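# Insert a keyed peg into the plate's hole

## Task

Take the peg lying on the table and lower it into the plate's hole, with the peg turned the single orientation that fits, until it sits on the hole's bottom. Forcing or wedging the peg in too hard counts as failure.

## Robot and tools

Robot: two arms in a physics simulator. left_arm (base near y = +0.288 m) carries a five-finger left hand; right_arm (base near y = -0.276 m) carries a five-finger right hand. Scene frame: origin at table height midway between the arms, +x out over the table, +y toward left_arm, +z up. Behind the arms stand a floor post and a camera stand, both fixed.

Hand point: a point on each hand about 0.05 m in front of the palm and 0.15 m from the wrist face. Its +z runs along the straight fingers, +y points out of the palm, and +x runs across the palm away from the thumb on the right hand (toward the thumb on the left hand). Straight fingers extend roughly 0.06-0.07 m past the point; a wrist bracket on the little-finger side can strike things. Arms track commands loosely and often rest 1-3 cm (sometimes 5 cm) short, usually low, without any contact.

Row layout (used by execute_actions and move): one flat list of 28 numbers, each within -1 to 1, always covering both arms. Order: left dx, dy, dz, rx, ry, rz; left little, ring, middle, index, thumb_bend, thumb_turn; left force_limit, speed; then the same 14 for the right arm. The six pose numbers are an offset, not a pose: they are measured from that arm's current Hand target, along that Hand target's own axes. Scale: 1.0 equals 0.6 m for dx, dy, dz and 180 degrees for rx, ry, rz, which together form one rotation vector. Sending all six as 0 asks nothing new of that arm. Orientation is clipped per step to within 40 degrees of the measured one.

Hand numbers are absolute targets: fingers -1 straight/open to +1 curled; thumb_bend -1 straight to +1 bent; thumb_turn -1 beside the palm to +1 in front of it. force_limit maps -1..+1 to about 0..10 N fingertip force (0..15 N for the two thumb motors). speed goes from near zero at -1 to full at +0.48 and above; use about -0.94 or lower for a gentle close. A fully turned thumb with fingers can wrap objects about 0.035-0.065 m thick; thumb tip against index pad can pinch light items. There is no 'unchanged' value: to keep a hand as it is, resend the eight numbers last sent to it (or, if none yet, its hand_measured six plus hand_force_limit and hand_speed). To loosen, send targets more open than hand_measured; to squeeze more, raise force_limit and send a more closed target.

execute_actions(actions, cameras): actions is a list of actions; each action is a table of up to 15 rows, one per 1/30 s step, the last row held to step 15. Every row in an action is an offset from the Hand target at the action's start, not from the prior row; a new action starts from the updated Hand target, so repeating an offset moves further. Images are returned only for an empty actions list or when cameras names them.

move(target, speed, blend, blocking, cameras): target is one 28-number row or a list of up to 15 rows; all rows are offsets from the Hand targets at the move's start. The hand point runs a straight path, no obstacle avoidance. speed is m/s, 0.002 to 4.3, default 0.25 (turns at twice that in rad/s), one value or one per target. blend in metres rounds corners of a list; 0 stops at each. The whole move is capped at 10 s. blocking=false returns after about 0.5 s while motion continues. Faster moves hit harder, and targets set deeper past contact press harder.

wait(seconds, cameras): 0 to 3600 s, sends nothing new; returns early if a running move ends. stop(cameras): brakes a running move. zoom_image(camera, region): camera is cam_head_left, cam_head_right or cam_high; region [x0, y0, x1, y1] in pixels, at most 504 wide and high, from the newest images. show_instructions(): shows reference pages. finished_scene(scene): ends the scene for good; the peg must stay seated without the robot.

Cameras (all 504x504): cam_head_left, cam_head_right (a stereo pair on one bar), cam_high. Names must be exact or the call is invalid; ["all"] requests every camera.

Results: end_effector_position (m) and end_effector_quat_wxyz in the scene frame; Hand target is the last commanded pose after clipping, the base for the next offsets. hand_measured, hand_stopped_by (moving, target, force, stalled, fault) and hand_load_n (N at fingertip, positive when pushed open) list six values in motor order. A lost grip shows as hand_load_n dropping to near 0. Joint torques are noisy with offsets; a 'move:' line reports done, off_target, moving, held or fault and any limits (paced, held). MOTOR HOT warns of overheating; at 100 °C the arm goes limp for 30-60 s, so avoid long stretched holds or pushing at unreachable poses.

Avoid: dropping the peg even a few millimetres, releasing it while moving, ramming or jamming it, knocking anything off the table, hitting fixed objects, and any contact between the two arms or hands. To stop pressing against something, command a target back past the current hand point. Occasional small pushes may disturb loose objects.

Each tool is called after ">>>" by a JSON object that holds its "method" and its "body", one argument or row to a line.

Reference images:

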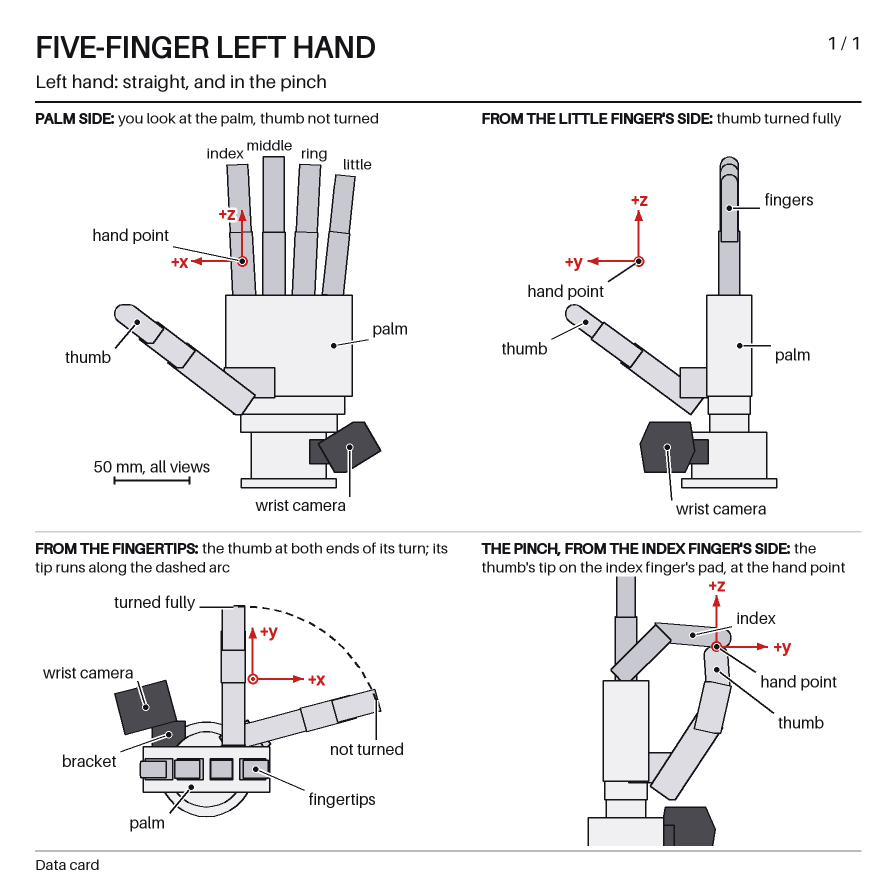

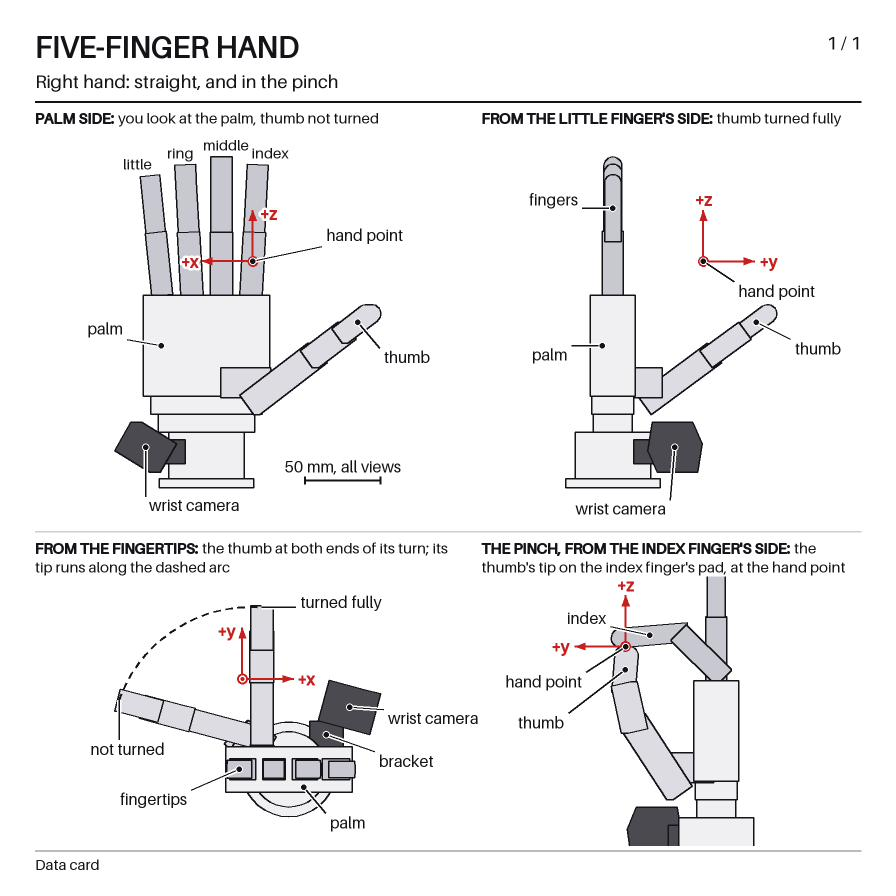

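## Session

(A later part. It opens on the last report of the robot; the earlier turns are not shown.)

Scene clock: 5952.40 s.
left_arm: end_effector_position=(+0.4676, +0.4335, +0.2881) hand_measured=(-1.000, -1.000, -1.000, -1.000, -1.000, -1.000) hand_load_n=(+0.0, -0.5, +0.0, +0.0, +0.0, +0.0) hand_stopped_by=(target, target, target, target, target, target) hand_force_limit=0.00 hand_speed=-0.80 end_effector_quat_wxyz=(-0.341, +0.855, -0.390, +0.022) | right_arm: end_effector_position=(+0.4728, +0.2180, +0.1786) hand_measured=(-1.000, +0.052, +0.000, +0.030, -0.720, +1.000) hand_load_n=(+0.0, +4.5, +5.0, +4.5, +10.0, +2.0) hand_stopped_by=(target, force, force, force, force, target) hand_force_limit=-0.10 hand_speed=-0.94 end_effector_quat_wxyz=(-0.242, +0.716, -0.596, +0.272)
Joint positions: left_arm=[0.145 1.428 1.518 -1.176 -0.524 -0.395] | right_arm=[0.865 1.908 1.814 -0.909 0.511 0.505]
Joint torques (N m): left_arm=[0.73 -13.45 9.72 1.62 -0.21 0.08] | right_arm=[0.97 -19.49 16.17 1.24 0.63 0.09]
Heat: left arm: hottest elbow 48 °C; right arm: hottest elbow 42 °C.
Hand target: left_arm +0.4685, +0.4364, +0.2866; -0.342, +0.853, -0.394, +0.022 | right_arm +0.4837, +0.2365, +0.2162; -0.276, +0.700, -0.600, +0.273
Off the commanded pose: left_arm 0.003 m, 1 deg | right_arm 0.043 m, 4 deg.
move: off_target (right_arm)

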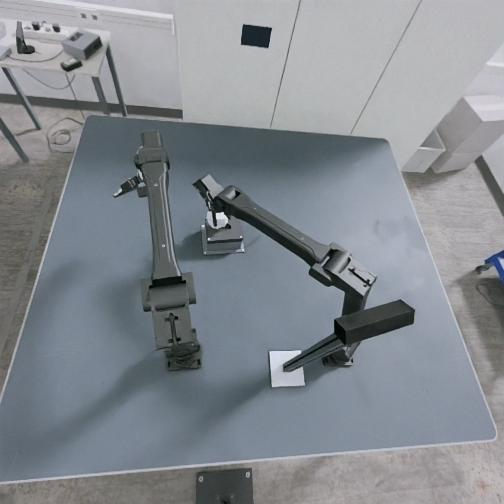

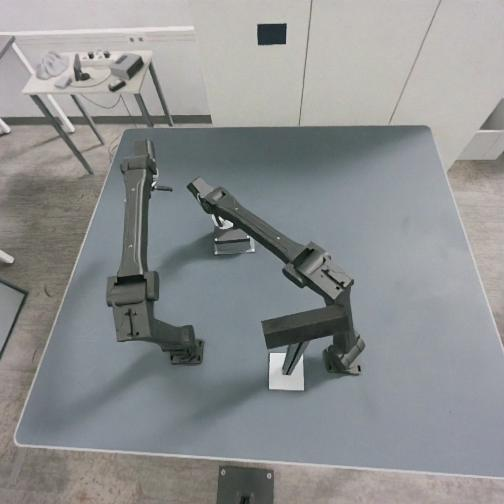

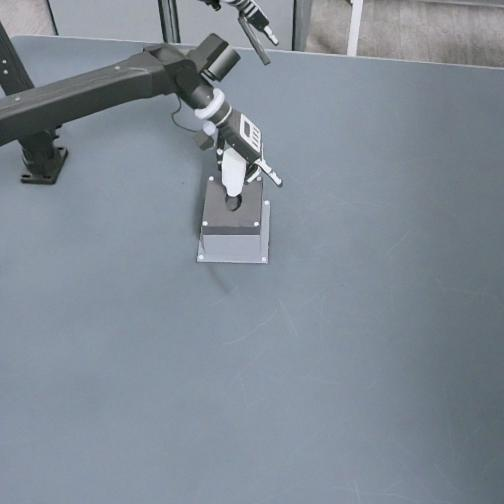

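>>> {"method": "move", "body": {
  "target": [0,0,0,0,0,0,-1,-1,-1,-1,-1,-1,0,-0.8,-0.0305,-0.0404,-0.0323,0,0,0,-1,0.31,0.31,0.31,-0.2,1,-0.1,-0.94],
  "speed": 0.04,
  "cameras": ["cam_high"]
}}

>>> {"method": "zoom_image", "body": {
  "camera": "cam_high",
  "region": [222, 190, 244, 212]
}}

>>> {"method": "zoom_image", "body": {
  "camera": "cam_high",
  "region": [200, 150, 280, 230]
}}

Scene clock: 5965.97 s.
left_arm: end_effector_position=(+0.4676, +0.4335, +0.2881) hand_measured=(-1.000, -1.000, -1.000, -1.000, -1.000, -1.000) hand_load_n=(+0.0, +0.0, -0.5, +0.0, +0.0, +0.0) hand_stopped_by=(target, target, target, target, target, target) hand_force_limit=0.00 hand_speed=-0.80 end_effector_quat_wxyz=(-0.341, +0.855, -0.390, +0.022) | right_arm: end_effector_position=(+0.4757, +0.2401, +0.2089) hand_measured=(-1.000, +0.052, +0.000, +0.030, -0.720, +1.000) hand_load_n=(+0.0, +4.5, +5.5, +5.0, +10.0, +1.5) hand_stopped_by=(target, force, force, force, force, target) hand_force_limit=-0.10 hand_speed=-0.94 end_effector_quat_wxyz=(-0.242, +0.716, -0.596, +0.272)
Joint positions: left_arm=[0.145 1.428 1.518 -1.176 -0.524 -0.395] | right_arm=[0.884 1.96 1.972 -1.024 0.522 0.523]
Joint torques (N m): left_arm=[0.73 -13.51 9.72 1.63 -0.21 0.07] | right_arm=[1.32 -20.19 16.2 1.17 0.62 0.12]
Heat: left arm: hottest elbow 48 °C; right arm: hottest elbow 42 °C.
Hand target: left_arm +0.4685, +0.4364, +0.2866; -0.342, +0.853, -0.394, +0.022 | right_arm +0.4841, +0.2565, +0.2460; -0.276, +0.700, -0.600, +0.273
Off the commanded pose: left_arm 0.003 m, 1 deg | right_arm 0.042 m, 4 deg.
move: off_target (right_arm)

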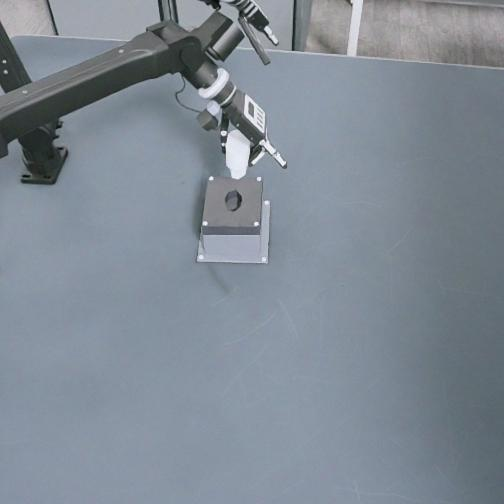

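Scaled by 22.909.

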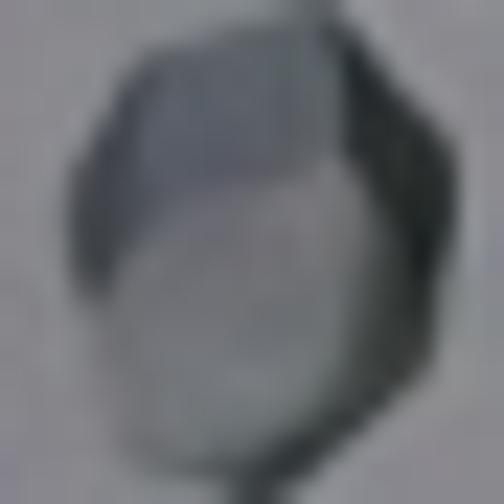

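Scaled by 6.300.

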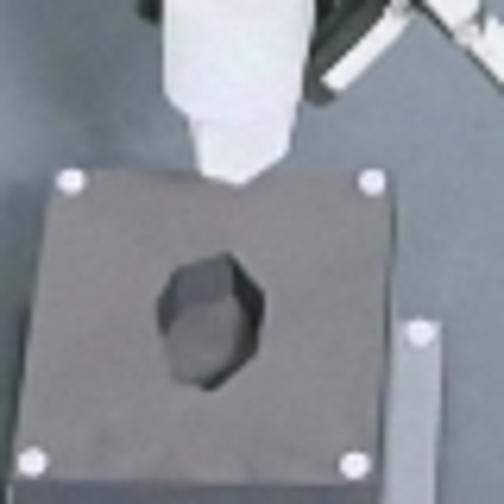

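>>> {"method": "zoom_image", "body": {
  "camera": "cam_high",
  "region": [222, 194, 244, 216]
}}

>>> {"method": "zoom_image", "body": {
  "camera": "cam_high",
  "region": [224, 202, 236, 214]
}}

>>> {"method": "zoom_image", "body": {
  "camera": "cam_high",
  "region": [222, 188, 244, 210]
}}

Scaled by 22.909.

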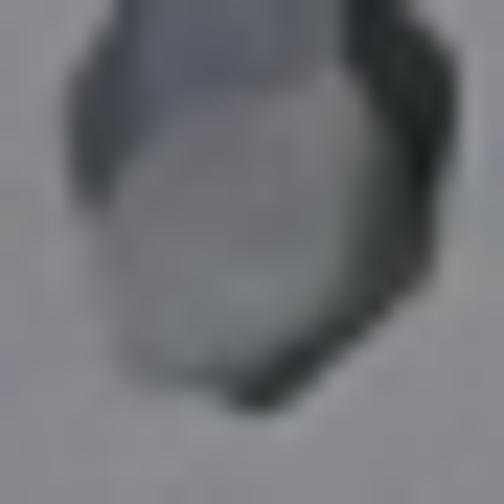

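Scaled by 42.000.

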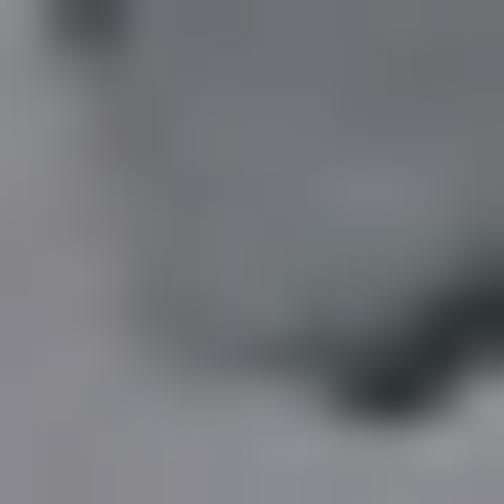

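Scaled by 22.909.

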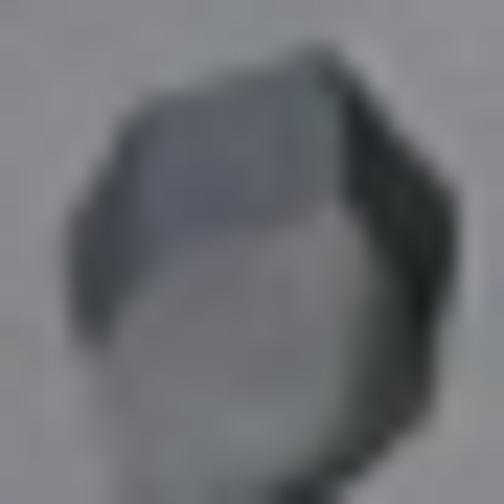

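>>> {"method": "move", "body": {
  "target": [
    [0,0,0,0,0,0,-1,-1,-1,-1,-1,-1,0,-0.8,0.1131,0.0180,-0.0106,0,0,0,-1,0.31,0.31,0.31,-0.2,1,-0.1,-0.94],
    [0,0,0,0,0,0,-1,-1,-1,-1,-1,-1,0,-0.8,0.1083,0.0894,0.0591,0,0,0,-1,0.31,0.31,0.31,-0.2,1,-0.1,-0.94]
  ],
  "speed": 0.04,
  "blend": 0.01,
  "cameras": ["cam_high"]
}}

>>> {"method": "zoom_image", "body": {
  "camera": "cam_high",
  "region": [200, 150, 280, 230]
}}

Scene clock: 6030.00 s.
left_arm: end_effector_position=(+0.4676, +0.4335, +0.2881) hand_measured=(-1.000, -1.000, -1.000, -1.000, -1.000, -1.000) hand_load_n=(+0.0, +0.0, +0.0, +0.0, +0.0, +0.0) hand_stopped_by=(target, target, target, target, target, target) hand_force_limit=0.00 hand_speed=-0.80 end_effector_quat_wxyz=(-0.341, +0.855, -0.390, +0.022) | right_arm: end_effector_position=(+0.4750, +0.1883, +0.1618) hand_measured=(-1.000, +0.052, +0.000, +0.030, -0.720, +1.000) hand_load_n=(+0.0, +4.5, +5.0, +4.5, +10.0, +2.0) hand_stopped_by=(target, force, force, force, force, target) hand_force_limit=-0.10 hand_speed=-0.94 end_effector_quat_wxyz=(-0.253, +0.708, -0.602, +0.269)
Joint positions: left_arm=[0.145 1.428 1.518 -1.176 -0.524 -0.395] | right_arm=[0.828 1.841 1.663 -0.788 0.489 0.487]
Joint torques (N m): left_arm=[0.67 -13.51 9.72 1.63 -0.21 0.08] | right_arm=[-0.15 -20.54 9.96 2.3 0.34 -0.15]
Heat: left arm: hottest elbow 48 °C; right arm: hottest elbow 46 °C.
Hand target: left_arm +0.4685, +0.4364, +0.2866; -0.342, +0.853, -0.394, +0.022 | right_arm +0.4811, +0.1873, +0.1862; -0.276, +0.700, -0.600, +0.273
Off the commanded pose: left_arm 0.003 m, 1 deg | right_arm 0.025 m, 3 deg.
move: off_target (right_arm)

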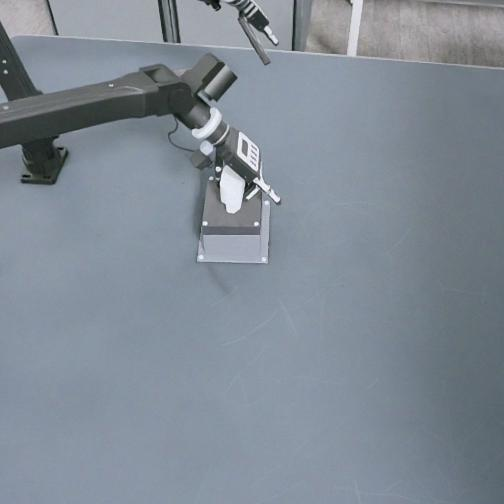

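Scaled by 6.300.

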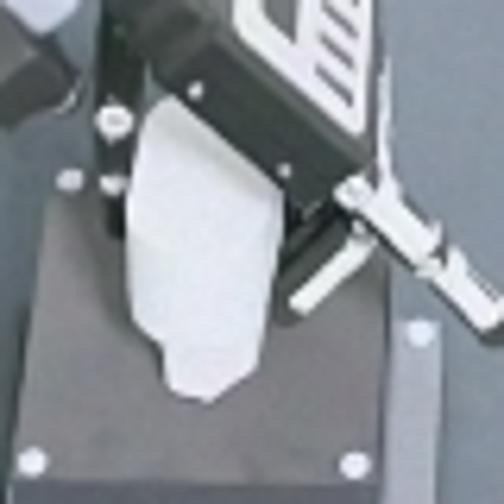

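>>> {"method": "move", "body": {
  "target": [0,0,0,0,0,0,-1,-1,-1,-1,-1,-1,0,-0.8,-0.0025,-0.0030,0.0017,0.0147,-0.0075,0.0086,-1,0.31,0.31,0.31,-0.2,1,-0.1,-0.94],
  "speed": 0.04,
  "cameras": ["cam_high"]
}}

>>> {"method": "zoom_image", "body": {
  "camera": "cam_high",
  "region": [222, 194, 244, 216]
}}

Scene clock: 6054.57 s.
left_arm: end_effector_position=(+0.4676, +0.4335, +0.2881) hand_measured=(-1.000, -1.000, -1.000, -1.000, -1.000, -1.000) hand_load_n=(+0.0, +0.0, +0.0, +0.0, +0.0, +0.0) hand_stopped_by=(target, target, target, target, target, target) hand_force_limit=0.00 hand_speed=-0.80 end_effector_quat_wxyz=(-0.341, +0.855, -0.390, +0.022) | right_arm: end_effector_position=(+0.4774, +0.1906, +0.1611) hand_measured=(-1.000, +0.052, +0.000, +0.030, -0.720, +1.000) hand_load_n=(+0.0, +4.5, +5.0, +4.5, +10.5, +2.0) hand_stopped_by=(target, force, force, force, force, target) hand_force_limit=-0.10 hand_speed=-0.94 end_effector_quat_wxyz=(-0.279, +0.698, -0.601, +0.271)
Joint positions: left_arm=[0.145 1.428 1.518 -1.176 -0.524 -0.395] | right_arm=[0.828 1.818 1.608 -0.7 0.489 0.483]
Joint torques (N m): left_arm=[0.67 -13.51 9.73 1.63 -0.21 0.08] | right_arm=[-0.15 -20.48 9.66 2.54 0.33 -0.14]
Heat: left arm: hottest elbow 48 °C; right arm: hottest elbow 45 °C.
Hand target: left_arm +0.4685, +0.4364, +0.2866; -0.342, +0.853, -0.394, +0.022 | right_arm +0.4829, +0.1891, +0.1868; -0.302, +0.688, -0.599, +0.275
Off the commanded pose: left_arm 0.003 m, 1 deg | right_arm 0.026 m, 3 deg.
move: off_target (right_arm)

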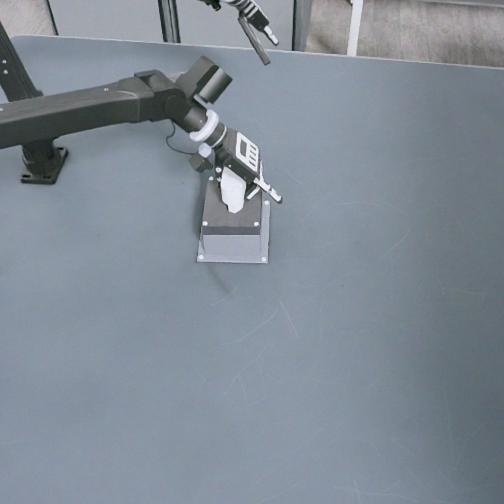

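Scaled by 22.909.

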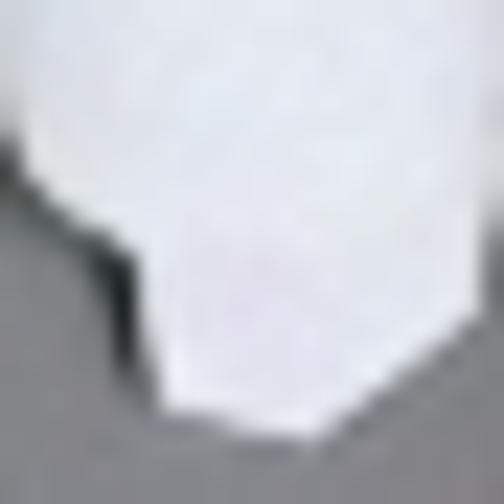

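>>> {"method": "move", "body": {
  "target": [
    [0,0,0,0,0,0,-1,-1,-1,-1,-1,-1,0,-0.8,0.0005,-0.0071,-0.0070,0.0022,-0.0011,0.0013,-1,0.31,0.31,0.31,-0.2,1,-0.1,-0.94],
    [0,0,0,0,0,0,-1,-1,-1,-1,-1,-1,0,-0.8,-0.0129,-0.0005,-0.0146,0.0024,-0.0045,-0.0019,-1,0.31,0.31,0.31,-0.2,1,-0.1,-0.94]
  ],
  "speed": 0.02,
  "cameras": ["cam_high"]
}}

>>> {"method": "zoom_image", "body": {
  "camera": "cam_high",
  "region": [222, 194, 244, 216]
}}

Scene clock: 6075.80 s.
left_arm: end_effector_position=(+0.4676, +0.4335, +0.2881) hand_measured=(-1.000, -1.000, -1.000, -1.000, -1.000, -1.000) hand_load_n=(+0.0, +0.5, +0.0, +0.0, +0.0, +0.0) hand_stopped_by=(target, target, target, target, target, target) hand_force_limit=0.00 hand_speed=-0.80 end_effector_quat_wxyz=(-0.341, +0.855, -0.390, +0.022) | right_arm: end_effector_position=(+0.4773, +0.1906, +0.1617) hand_measured=(-1.000, +0.052, +0.000, +0.030, -0.720, +1.000) hand_load_n=(+0.0, +4.5, +5.5, +4.5, +10.0, +2.0) hand_stopped_by=(target, force, force, force, force, target) hand_force_limit=-0.10 hand_speed=-0.94 end_effector_quat_wxyz=(-0.280, +0.698, -0.601, +0.271)
Joint positions: left_arm=[0.145 1.428 1.518 -1.176 -0.524 -0.395] | right_arm=[0.828 1.817 1.608 -0.699 0.489 0.483]
Joint torques (N m): left_arm=[0.73 -13.51 9.73 1.63 -0.21 0.08] | right_arm=[0.85 -21.13 9.61 2.51 0.31 -0.12]
Heat: left arm: hottest elbow 48 °C; right arm: hottest shoulder 43 °C.
Hand target: left_arm +0.4685, +0.4364, +0.2866; -0.342, +0.853, -0.394, +0.022 | right_arm +0.4756, +0.1960, +0.1927; -0.308, +0.691, -0.594, +0.273
Off the commanded pose: left_arm 0.003 m, 1 deg | right_arm 0.032 m, 3 deg.
move: off_target (right_arm)

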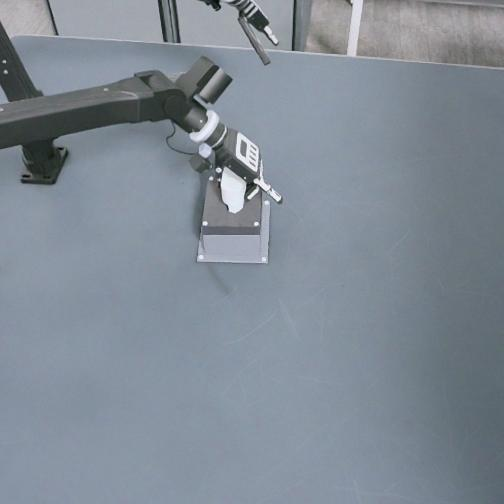

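Scaled by 22.909.

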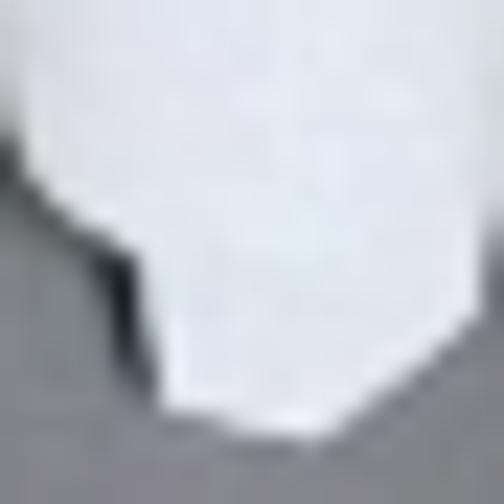

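>>> {"method": "move", "body": {
  "target": [
    [0,0,0,0,0,0,-1,-1,-1,-1,-1,-1,0,-0.8,0.0003,-0.0048,-0.0047,0.0014,-0.0007,0.0008,-1,0.31,0.31,0.31,-0.2,1,-0.1,-0.94],
    [0,0,0,0,0,0,-1,-1,-1,-1,-1,-1,0,-0.8,-0.0064,-0.0015,-0.0085,0.0015,-0.0024,-0.0008,-1,0.31,0.31,0.31,-0.2,1,-0.1,-0.94]
  ],
  "speed": 0.02,
  "cameras": ["cam_high"]
}}

>>> {"method": "zoom_image", "body": {
  "camera": "cam_high",
  "region": [222, 194, 244, 216]
}}

Scene clock: 6087.40 s.
left_arm: end_effector_position=(+0.4676, +0.4335, +0.2881) hand_measured=(-1.000, -1.000, -1.000, -1.000, -1.000, -1.000) hand_load_n=(+0.0, +0.0, +0.0, +0.0, +0.0, +0.0) hand_stopped_by=(target, target, target, target, target, target) hand_force_limit=0.00 hand_speed=-0.80 end_effector_quat_wxyz=(-0.341, +0.855, -0.390, +0.022) | right_arm: end_effector_position=(+0.4729, +0.1936, +0.1641) hand_measured=(-1.000, +0.052, +0.000, +0.030, -0.720, +1.000) hand_load_n=(+0.0, +4.5, +5.5, +4.5, +10.0, +1.5) hand_stopped_by=(target, force, force, force, force, target) hand_force_limit=-0.10 hand_speed=-0.94 end_effector_quat_wxyz=(-0.282, +0.699, -0.599, +0.270)
Joint positions: left_arm=[0.145 1.428 1.518 -1.176 -0.524 -0.395] | right_arm=[0.836 1.811 1.604 -0.698 0.489 0.483]
Joint torques (N m): left_arm=[0.73 -13.45 9.73 1.63 -0.21 0.08] | right_arm=[1.08 -21.07 9.98 2.4 0.34 -0.12]
Heat: left arm: hottest elbow 48 °C; right arm: hottest shoulder 43 °C.
Hand target: left_arm +0.4685, +0.4364, +0.2866; -0.342, +0.853, -0.394, +0.022 | right_arm +0.4717, +0.1994, +0.1967; -0.312, +0.692, -0.592, +0.272
Off the commanded pose: left_arm 0.003 m, 1 deg | right_arm 0.033 m, 4 deg.
move: off_target (right_arm)

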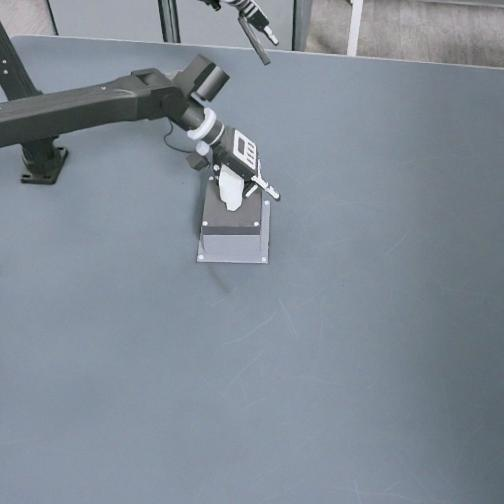

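Scaled by 22.909.

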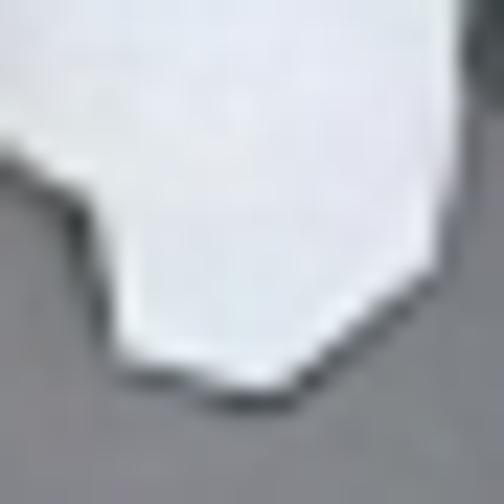

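>>> {"method": "move", "body": {
  "target": [0,0,0,0,0,0,-1,-1,-1,-1,-1,-1,0,-0.8,-0.0028,0.021,0.0231,-0.007,0.0035,-0.0042,-1,0.31,0.31,0.31,-0.2,1,-0.1,-0.94],
  "speed": 0.02,
  "cameras": ["cam_high"]
}}

>>> {"method": "zoom_image", "body": {
  "camera": "cam_high",
  "region": [222, 194, 244, 216]
}}

Scene clock: 6107.17 s.
left_arm: end_effector_position=(+0.4676, +0.4335, +0.2881) hand_measured=(-1.000, -1.000, -1.000, -1.000, -1.000, -1.000) hand_load_n=(+0.0, +0.0, -0.5, +0.0, -0.5, +0.0) hand_stopped_by=(target, target, target, target, target, target) hand_force_limit=0.00 hand_speed=-0.80 end_effector_quat_wxyz=(-0.341, +0.855, -0.390, +0.022) | right_arm: end_effector_position=(+0.4729, +0.1936, +0.1641) hand_measured=(-1.000, +0.052, +0.000, +0.030, -0.720, +1.000) hand_load_n=(+0.0, +4.5, +5.0, +4.5, +10.0, +1.5) hand_stopped_by=(target, force, force, force, force, target) hand_force_limit=-0.10 hand_speed=-0.94 end_effector_quat_wxyz=(-0.282, +0.699, -0.599, +0.270)
Joint positions: left_arm=[0.145 1.428 1.518 -1.176 -0.524 -0.395] | right_arm=[0.836 1.811 1.604 -0.698 0.489 0.483]
Joint torques (N m): left_arm=[0.73 -13.51 9.72 1.63 -0.21 0.07] | right_arm=[1.14 -18.67 10.43 2.35 0.32 -0.13]
Heat: left arm: hottest elbow 48 °C; right arm: hottest elbow 43 °C.
Hand target: left_arm +0.4685, +0.4364, +0.2866; -0.342, +0.853, -0.394, +0.022 | right_arm +0.4737, +0.2012, +0.1781; -0.299, +0.698, -0.592, +0.271
Off the commanded pose: left_arm 0.003 m, 1 deg | right_arm 0.016 m, 2 deg.
move: off_target (right_arm)

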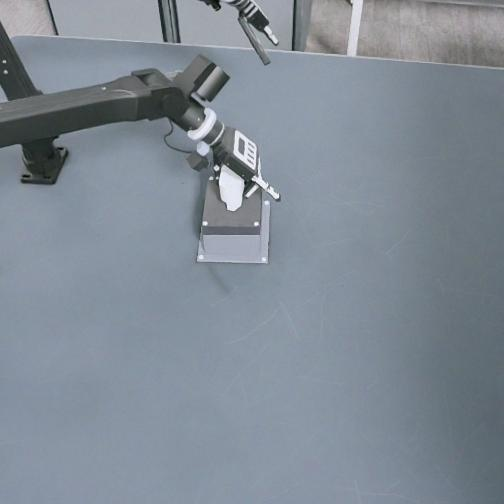

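Scaled by 22.909.

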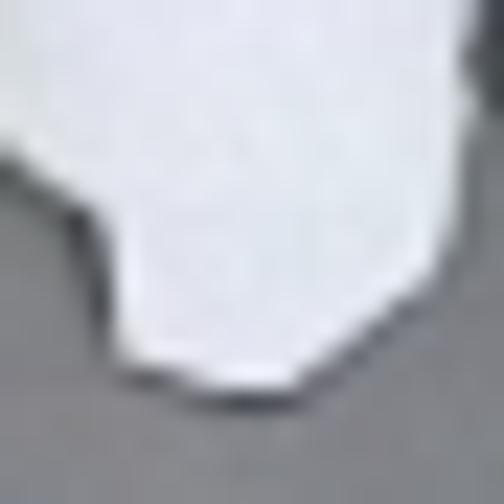

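>>> {"method": "move", "body": {
  "target": [0,0,0,0,0,0,-1,-1,-1,-1,-1,-1,0,-0.8,-0.0008,0.006,0.0066,-0.002,0.001,-0.0012,-1,0.31,0.31,0.31,-0.2,1,-0.1,-0.94],
  "speed": 0.02,
  "cameras": ["cam_high"]
}}

>>> {"method": "zoom_image", "body": {
  "camera": "cam_high",
  "region": [222, 194, 244, 216]
}}

Scene clock: 6120.10 s.
left_arm: end_effector_position=(+0.4676, +0.4335, +0.2881) hand_measured=(-1.000, -1.000, -1.000, -1.000, -1.000, -1.000) hand_load_n=(+0.0, +0.0, +0.0, +0.0, +0.0, +0.0) hand_stopped_by=(target, target, target, target, target, target) hand_force_limit=0.00 hand_speed=-0.80 end_effector_quat_wxyz=(-0.341, +0.855, -0.390, +0.022) | right_arm: end_effector_position=(+0.4729, +0.1936, +0.1641) hand_measured=(-1.000, +0.052, +0.000, +0.030, -0.720, +1.000) hand_load_n=(+0.0, +4.5, +5.0, +4.5, +10.5, +1.5) hand_stopped_by=(target, force, force, force, force, target) hand_force_limit=-0.10 hand_speed=-0.94 end_effector_quat_wxyz=(-0.282, +0.699, -0.599, +0.270)
Joint positions: left_arm=[0.145 1.428 1.518 -1.176 -0.524 -0.395] | right_arm=[0.836 1.811 1.604 -0.698 0.489 0.483]
Joint torques (N m): left_arm=[0.73 -13.51 9.72 1.62 -0.21 0.08] | right_arm=[1.14 -17.96 10.52 2.35 0.33 -0.13]
Heat: left arm: hottest elbow 48 °C; right arm: hottest elbow 44 °C.
Hand target: left_arm +0.4685, +0.4364, +0.2866; -0.342, +0.853, -0.394, +0.022 | right_arm +0.4741, +0.2016, +0.1728; -0.296, +0.699, -0.592, +0.271
Off the commanded pose: left_arm 0.003 m, 1 deg | right_arm 0.012 m, 2 deg.
move: off_target (right_arm)

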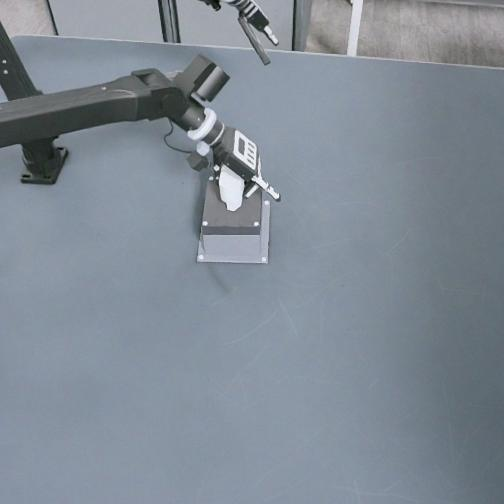

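Scaled by 22.909.

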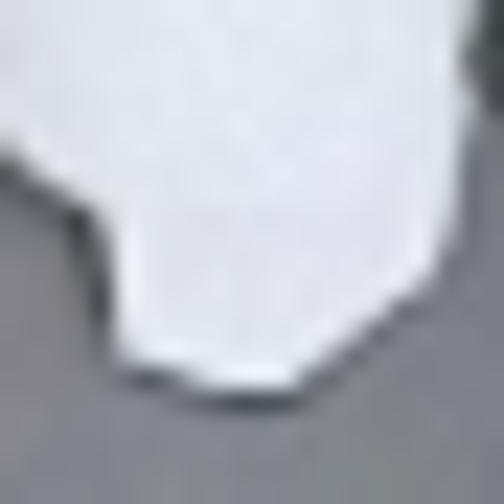

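>>> {"method": "move", "body": {
  "target": [0,0,0,0,0,0,-1,-1,-1,-1,-1,-1,0,-0.8,-0.0003,0.0022,0.0024,-0.0007,0.0004,-0.0004,-1,0.31,0.31,0.31,-0.2,1,-0.1,-0.94],
  "speed": 0.02,
  "cameras": ["cam_high"]
}}

>>> {"method": "zoom_image", "body": {
  "camera": "cam_high",
  "region": [222, 194, 244, 216]
}}

Scene clock: 6128.33 s.
left_arm: end_effector_position=(+0.4676, +0.4335, +0.2881) hand_measured=(-1.000, -1.000, -1.000, -1.000, -1.000, -1.000) hand_load_n=(+0.0, +0.0, +0.0, +0.0, +0.0, +0.0) hand_stopped_by=(target, target, target, target, target, target) hand_force_limit=0.00 hand_speed=-0.80 end_effector_quat_wxyz=(-0.341, +0.855, -0.390, +0.022) | right_arm: end_effector_position=(+0.4730, +0.1937, +0.1623) hand_measured=(-1.000, +0.052, +0.000, +0.030, -0.720, +1.000) hand_load_n=(+0.0, +4.5, +5.5, +4.5, +10.5, +1.5) hand_stopped_by=(target, force, force, force, force, target) hand_force_limit=-0.10 hand_speed=-0.94 end_effector_quat_wxyz=(-0.281, +0.700, -0.599, +0.270)
Joint positions: left_arm=[0.145 1.428 1.518 -1.176 -0.524 -0.395] | right_arm=[0.836 1.813 1.604 -0.698 0.489 0.483]
Joint torques (N m): left_arm=[0.79 -13.51 9.72 1.63 -0.21 0.08] | right_arm=[1.03 -18.26 10.56 2.33 0.33 -0.13]
Heat: left arm: hottest elbow 48 °C; right arm: hottest elbow 44 °C.
Hand target: left_arm +0.4685, +0.4364, +0.2866; -0.342, +0.853, -0.394, +0.022 | right_arm +0.4743, +0.2018, +0.1706; -0.294, +0.700, -0.592, +0.271
Off the commanded pose: left_arm 0.003 m, 1 deg | right_arm 0.012 m, 2 deg.
move: off_target (right_arm)

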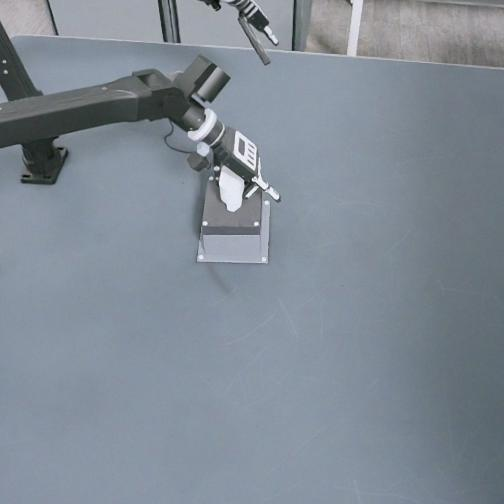

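Scaled by 22.909.

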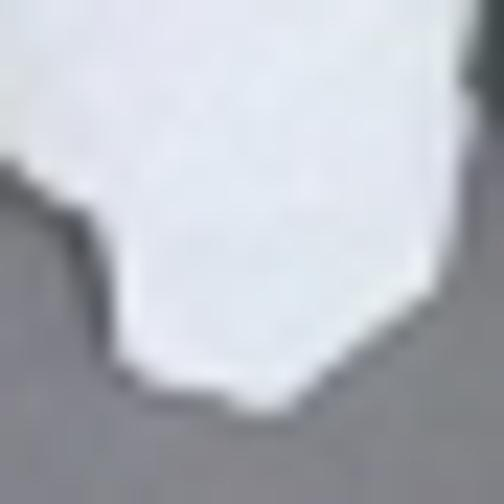

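>>> {"method": "move", "body": {
  "target": [0,0,0,0,0,0,-1,-1,-1,-1,-1,-1,0,-0.8,-0.0003,0.0022,0.0024,-0.0007,0.0004,-0.0004,-1,0.31,0.31,0.31,-0.2,1,-0.1,-0.94],
  "speed": 0.02,
  "cameras": ["cam_high"]
}}

>>> {"method": "zoom_image", "body": {
  "camera": "cam_high",
  "region": [222, 194, 244, 216]
}}

Scene clock: 6144.47 s.
left_arm: end_effector_position=(+0.4676, +0.4335, +0.2881) hand_measured=(-1.000, -1.000, -1.000, -1.000, -1.000, -1.000) hand_load_n=(+0.0, +0.0, +0.0, +0.0, +0.0, +0.0) hand_stopped_by=(target, target, target, target, target, target) hand_force_limit=0.00 hand_speed=-0.80 end_effector_quat_wxyz=(-0.341, +0.855, -0.390, +0.022) | right_arm: end_effector_position=(+0.4730, +0.1937, +0.1611) hand_measured=(-1.000, +0.052, +0.000, +0.030, -0.720, +1.000) hand_load_n=(+0.0, +5.0, +5.0, +4.5, +10.0, +1.5) hand_stopped_by=(target, force, force, force, force, target) hand_force_limit=-0.10 hand_speed=-0.94 end_effector_quat_wxyz=(-0.280, +0.700, -0.599, +0.270)
Joint positions: left_arm=[0.145 1.428 1.518 -1.176 -0.524 -0.395] | right_arm=[0.836 1.815 1.604 -0.698 0.489 0.483]
Joint torques (N m): left_arm=[0.73 -13.51 9.73 1.62 -0.21 0.07] | right_arm=[1.14 -17.9 10.55 2.33 0.33 -0.13]
Heat: left arm: hottest elbow 48 °C; right arm: hottest elbow 44 °C.
Hand target: left_arm +0.4685, +0.4364, +0.2866; -0.342, +0.853, -0.394, +0.022 | right_arm +0.4744, +0.2019, +0.1687; -0.293, +0.700, -0.592, +0.271
Off the commanded pose: left_arm 0.003 m, 1 deg | right_arm 0.011 m, 2 deg.
move: off_target (right_arm)

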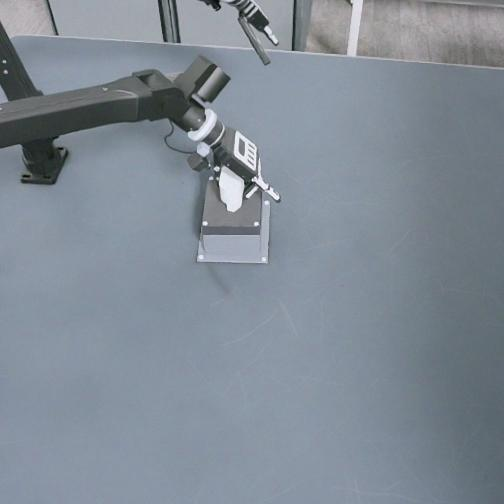

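Scaled by 22.909.

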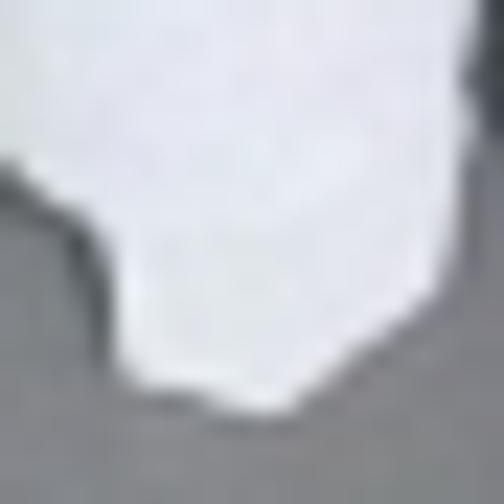

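>>> {"method": "zoom_image", "body": {
  "camera": "cam_high",
  "region": [234, 200, 244, 210]
}}

>>> {"method": "zoom_image", "body": {
  "camera": "cam_high",
  "region": [224, 202, 236, 214]
}}

Scaled by 50.400.

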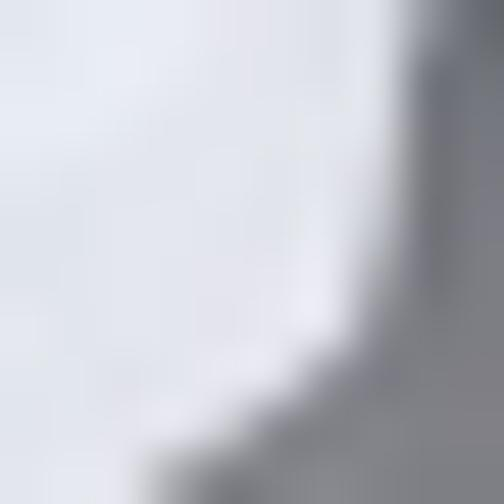

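Scaled by 42.000.

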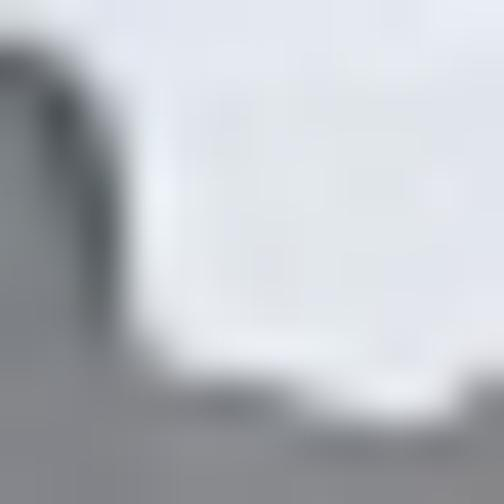

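>>> {"method": "move", "body": {
  "target": [0,0,0,0,0,0,-1,-1,-1,-1,-1,-1,0,-0.8,-0.0002,0.0015,0.0016,-0.0005,0.0003,-0.0003,-1,0.31,0.31,0.31,-0.2,1,-0.1,-0.94],
  "speed": 0.02,
  "cameras": ["cam_high"]
}}

>>> {"method": "zoom_image", "body": {
  "camera": "cam_high",
  "region": [222, 194, 244, 216]
}}

Scene clock: 6216.87 s.
left_arm: end_effector_position=(+0.4676, +0.4335, +0.2881) hand_measured=(-1.000, -1.000, -1.000, -1.000, -1.000, -1.000) hand_load_n=(+0.0, +0.0, -0.5, +0.0, +0.0, +0.0) hand_stopped_by=(target, target, target, target, target, target) hand_force_limit=0.00 hand_speed=-0.80 end_effector_quat_wxyz=(-0.341, +0.855, -0.390, +0.022) | right_arm: end_effector_position=(+0.4730, +0.1937, +0.1611) hand_measured=(-1.000, +0.052, +0.000, +0.030, -0.720, +1.000) hand_load_n=(+0.0, +4.5, +5.0, +4.5, +10.0, +1.5) hand_stopped_by=(target, force, force, force, force, target) hand_force_limit=-0.10 hand_speed=-0.94 end_effector_quat_wxyz=(-0.280, +0.700, -0.599, +0.270)
Joint positions: left_arm=[0.145 1.428 1.518 -1.176 -0.524 -0.395] | right_arm=[0.836 1.815 1.604 -0.698 0.489 0.483]
Joint torques (N m): left_arm=[0.73 -13.45 9.72 1.62 -0.21 0.08] | right_arm=[1.14 -17.79 10.58 2.32 0.34 -0.13]
Heat: left arm: hottest elbow 48 °C; right arm: hottest elbow 44 °C.
Hand target: left_arm +0.4685, +0.4364, +0.2866; -0.342, +0.853, -0.394, +0.022 | right_arm +0.4745, +0.2020, +0.1675; -0.292, +0.701, -0.592, +0.271
Off the commanded pose: left_arm 0.003 m, 1 deg | right_arm 0.011 m, 2 deg.
move: off_target (right_arm)

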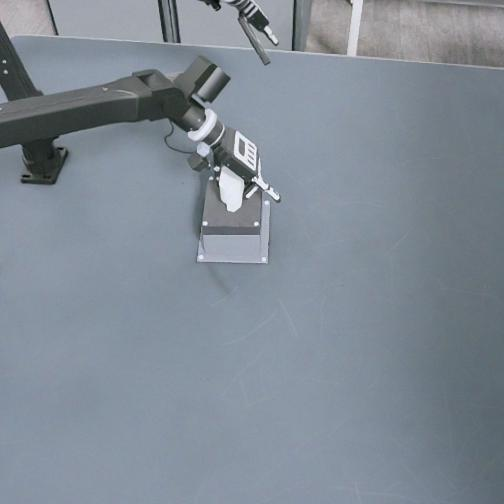

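Scaled by 22.909.

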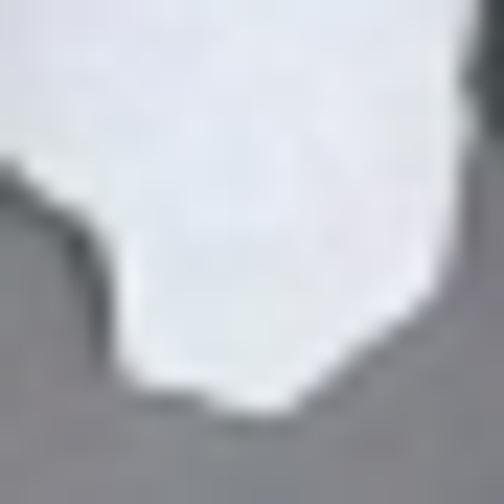

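>>> {"method": "move", "body": {
  "target": [0,0,0,0,0,0,-1,-1,-1,-1,-1,-1,0,-0.8,-0.0013,0.0007,-0.0008,0,-0.0003,-0.0003,-1,0.31,0.31,0.31,-0.2,1,-0.1,-0.94],
  "speed": 0.02
}}

>>> {"method": "move", "body": {
  "target": [0,0,0,0,0,0,-1,-1,-1,-1,-1,-1,0,-0.8,-0.0013,0.0007,-0.0008,0,-0.0003,-0.0003,-1,0.31,0.31,0.31,-0.2,1,-0.1,-0.94],
  "speed": 0.02,
  "cameras": ["cam_high"]
}}

>>> {"method": "zoom_image", "body": {
  "camera": "cam_high",
  "region": [222, 194, 244, 216]
}}

Scene clock: 6230.90 s.
left_arm: end_effector_position=(+0.4676, +0.4335, +0.2881) hand_measured=(-1.000, -1.000, -1.000, -1.000, -1.000, -1.000) hand_load_n=(+0.0, +0.0, +0.0, +0.0, +0.0, +0.0) hand_stopped_by=(target, target, target, target, target, target) hand_force_limit=0.00 hand_speed=-0.80 end_effector_quat_wxyz=(-0.341, +0.855, -0.390, +0.022) | right_arm: end_effector_position=(+0.4729, +0.1939, +0.1611) hand_measured=(-1.000, +0.052, +0.000, +0.030, -0.720, +1.000) hand_load_n=(+0.0, +4.5, +5.0, +4.5, +10.0, +1.5) hand_stopped_by=(target, force, force, force, force, target) hand_force_limit=-0.10 hand_speed=-0.94 end_effector_quat_wxyz=(-0.280, +0.700, -0.598, +0.270)
Joint positions: left_arm=[0.145 1.428 1.518 -1.176 -0.524 -0.395] | right_arm=[0.836 1.815 1.604 -0.698 0.489 0.483]
Joint torques (N m): left_arm=[0.79 -13.51 9.72 1.62 -0.21 0.08] | right_arm=[1.26 -17.79 10.56 2.32 0.34 -0.13]
Heat: left arm: hottest elbow 48 °C; right arm: hottest elbow 43 °C.
Hand target: left_arm +0.4685, +0.4364, +0.2866; -0.342, +0.853, -0.394, +0.022 | right_arm +0.4736, +0.2028, +0.1675; -0.292, +0.701, -0.591, +0.271
Off the commanded pose: left_arm 0.003 m, 1 deg | right_arm 0.011 m, 2 deg.
move: off_target (right_arm)

Scene clock: 6231.40 s.
left_arm: end_effector_position=(+0.4676, +0.4335, +0.2881) hand_measured=(-1.000, -1.000, -1.000, -1.000, -1.000, -1.000) hand_load_n=(+0.0, +0.0, +0.0, +0.0, +0.0, +0.0) hand_stopped_by=(target, target, target, target, target, target) hand_force_limit=0.00 hand_speed=-0.80 end_effector_quat_wxyz=(-0.341, +0.855, -0.390, +0.022) | right_arm: end_effector_position=(+0.4721, +0.1947, +0.1611) hand_measured=(-1.000, +0.052, +0.000, +0.030, -0.720, +1.000) hand_load_n=(+0.0, +4.5, +5.5, +5.0, +10.0, +1.5) hand_stopped_by=(target, force, force, force, force, target) hand_force_limit=-0.10 hand_speed=-0.94 end_effector_quat_wxyz=(-0.281, +0.701, -0.598, +0.270)
Joint positions: left_arm=[0.145 1.428 1.518 -1.176 -0.524 -0.395] | right_arm=[0.838 1.815 1.604 -0.698 0.489 0.483]
Joint torques (N m): left_arm=[0.73 -13.51 9.72 1.63 -0.21 0.08] | right_arm=[1.26 -17.79 10.54 2.32 0.35 -0.13]
Heat: left arm: hottest elbow 48 °C; right arm: hottest elbow 43 °C.
Hand target: left_arm +0.4685, +0.4364, +0.2866; -0.342, +0.853, -0.394, +0.022 | right_arm +0.4728, +0.2035, +0.1676; -0.292, +0.702, -0.591, +0.271
Off the commanded pose: left_arm 0.003 m, 1 deg | right_arm 0.011 m, 2 deg.
move: off_target (right_arm)

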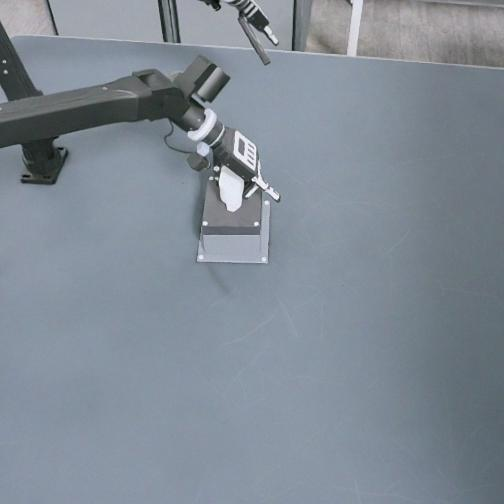

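Scaled by 22.909.

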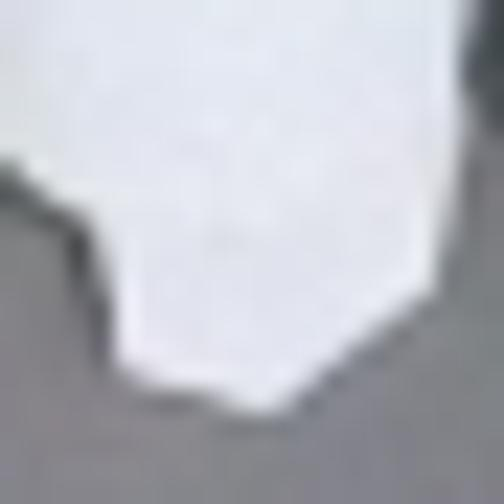

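>>> {"method": "move", "body": {
  "target": [
    [0,0,0,0,0,0,-1,-1,-1,-1,-1,-1,0,-0.8,-0.0002,0.0015,0.0016,-0.0005,0.0003,-0.0003,-1,0.31,0.31,0.31,-0.2,1,-0.1,-0.94],
    [0,0,0,0,0,0,-1,-1,-1,-1,-1,-1,0,-0.8,-0.0009,0.0019,0.0012,-0.0005,0.0001,-0.0005,-1,0.31,0.31,0.31,-0.2,1,-0.1,-0.94]
  ],
  "speed": 0.02,
  "cameras": ["cam_high"]
}}

>>> {"method": "zoom_image", "body": {
  "camera": "cam_high",
  "region": [222, 194, 244, 216]
}}

Scene clock: 6245.10 s.
left_arm: end_effector_position=(+0.4676, +0.4335, +0.2881) hand_measured=(-1.000, -1.000, -1.000, -1.000, -1.000, -1.000) hand_load_n=(-0.5, +0.0, +0.0, +0.0, +0.0, +0.0) hand_stopped_by=(target, target, target, target, target, target) hand_force_limit=0.00 hand_speed=-0.80 end_effector_quat_wxyz=(-0.341, +0.855, -0.390, +0.022) | right_arm: end_effector_position=(+0.4722, +0.1947, +0.1608) hand_measured=(-1.000, +0.052, +0.000, +0.030, -0.720, +1.000) hand_load_n=(+0.0, +4.5, +5.0, +4.5, +10.0, +2.0) hand_stopped_by=(target, force, force, force, force, target) hand_force_limit=-0.10 hand_speed=-0.94 end_effector_quat_wxyz=(-0.280, +0.701, -0.598, +0.270)
Joint positions: left_arm=[0.145 1.428 1.518 -1.176 -0.524 -0.395] | right_arm=[0.838 1.816 1.604 -0.698 0.489 0.483]
Joint torques (N m): left_arm=[0.73 -13.51 9.72 1.63 -0.21 0.07] | right_arm=[1.26 -17.67 10.55 2.3 0.35 -0.13]
Heat: left arm: hottest elbow 48 °C; right arm: hottest elbow 43 °C.
Hand target: left_arm +0.4685, +0.4364, +0.2866; -0.342, +0.853, -0.394, +0.022 | right_arm +0.4726, +0.2038, +0.1661; -0.291, +0.702, -0.590, +0.271
Off the commanded pose: left_arm 0.003 m, 1 deg | right_arm 0.011 m, 2 deg.
move: off_target (right_arm)

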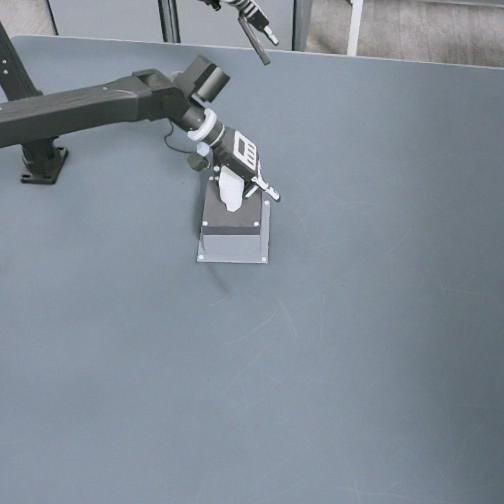

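Scaled by 22.909.

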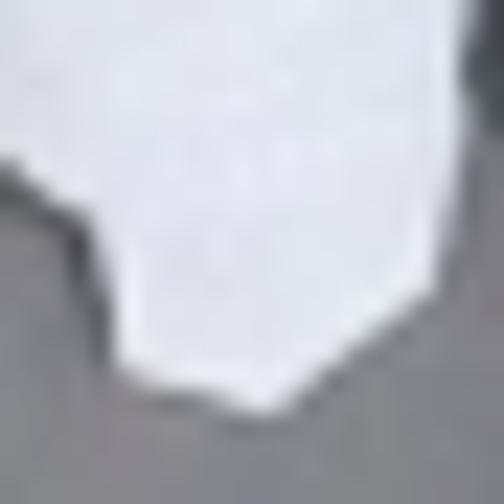

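>>> {"method": "move", "body": {
  "target": [
    [0,0,0,0,0,0,-1,-1,-1,-1,-1,-1,0,-0.8,-0.0002,0.0015,0.0016,-0.0005,0.0003,-0.0003,-1,0.31,0.31,0.31,-0.2,1,-0.1,-0.94],
    [0,0,0,0,0,0,-1,-1,-1,-1,-1,-1,0,-0.8,-0.0015,0.0022,0.0008,-0.0005,0,-0.0006,-1,0.31,0.31,0.31,-0.2,1,-0.1,-0.94]
  ],
  "speed": 0.02,
  "cameras": ["cam_high"]
}}

>>> {"method": "zoom_image", "body": {
  "camera": "cam_high",
  "region": [222, 194, 244, 216]
}}

Scene clock: 6257.13 s.
left_arm: end_effector_position=(+0.4676, +0.4335, +0.2881) hand_measured=(-1.000, -1.000, -1.000, -1.000, -1.000, -1.000) hand_load_n=(+0.0, +0.0, +0.0, +0.0, +0.0, +0.0) hand_stopped_by=(target, target, target, target, target, target) hand_force_limit=0.00 hand_speed=-0.80 end_effector_quat_wxyz=(-0.341, +0.855, -0.390, +0.022) | right_arm: end_effector_position=(+0.4720, +0.1948, +0.1606) hand_measured=(-1.000, +0.052, +0.000, +0.030, -0.720, +1.000) hand_load_n=(+0.0, +5.0, +5.5, +4.5, +10.5, +2.0) hand_stopped_by=(target, force, force, force, force, target) hand_force_limit=-0.10 hand_speed=-0.94 end_effector_quat_wxyz=(-0.280, +0.701, -0.598, +0.270)
Joint positions: left_arm=[0.145 1.428 1.518 -1.176 -0.524 -0.395] | right_arm=[0.838 1.816 1.604 -0.698 0.489 0.483]
Joint torques (N m): left_arm=[0.73 -13.45 9.73 1.63 -0.21 0.07] | right_arm=[1.44 -17.55 10.55 2.28 0.36 -0.12]
Heat: left arm: hottest elbow 48 °C; right arm: hottest elbow 43 °C.
Hand target: left_arm +0.4685, +0.4364, +0.2866; -0.342, +0.853, -0.394, +0.022 | right_arm +0.4719, +0.2046, +0.1647; -0.291, +0.703, -0.590, +0.270
Off the commanded pose: left_arm 0.003 m, 1 deg | right_arm 0.011 m, 1 deg.
move: off_target (right_arm)

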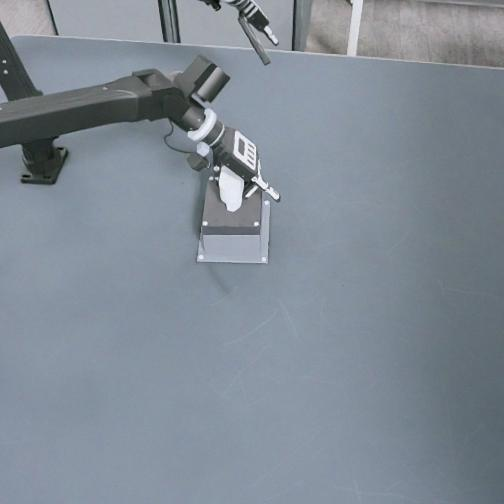

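Scaled by 22.909.

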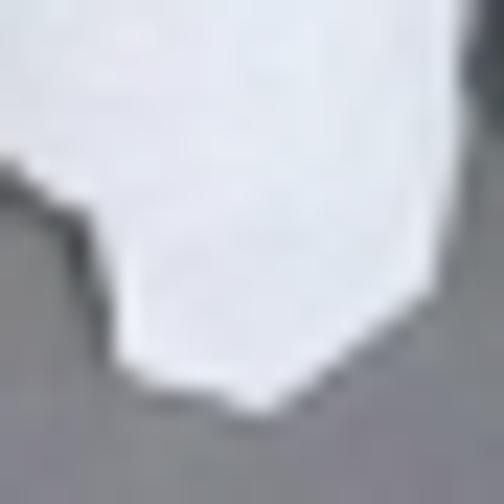

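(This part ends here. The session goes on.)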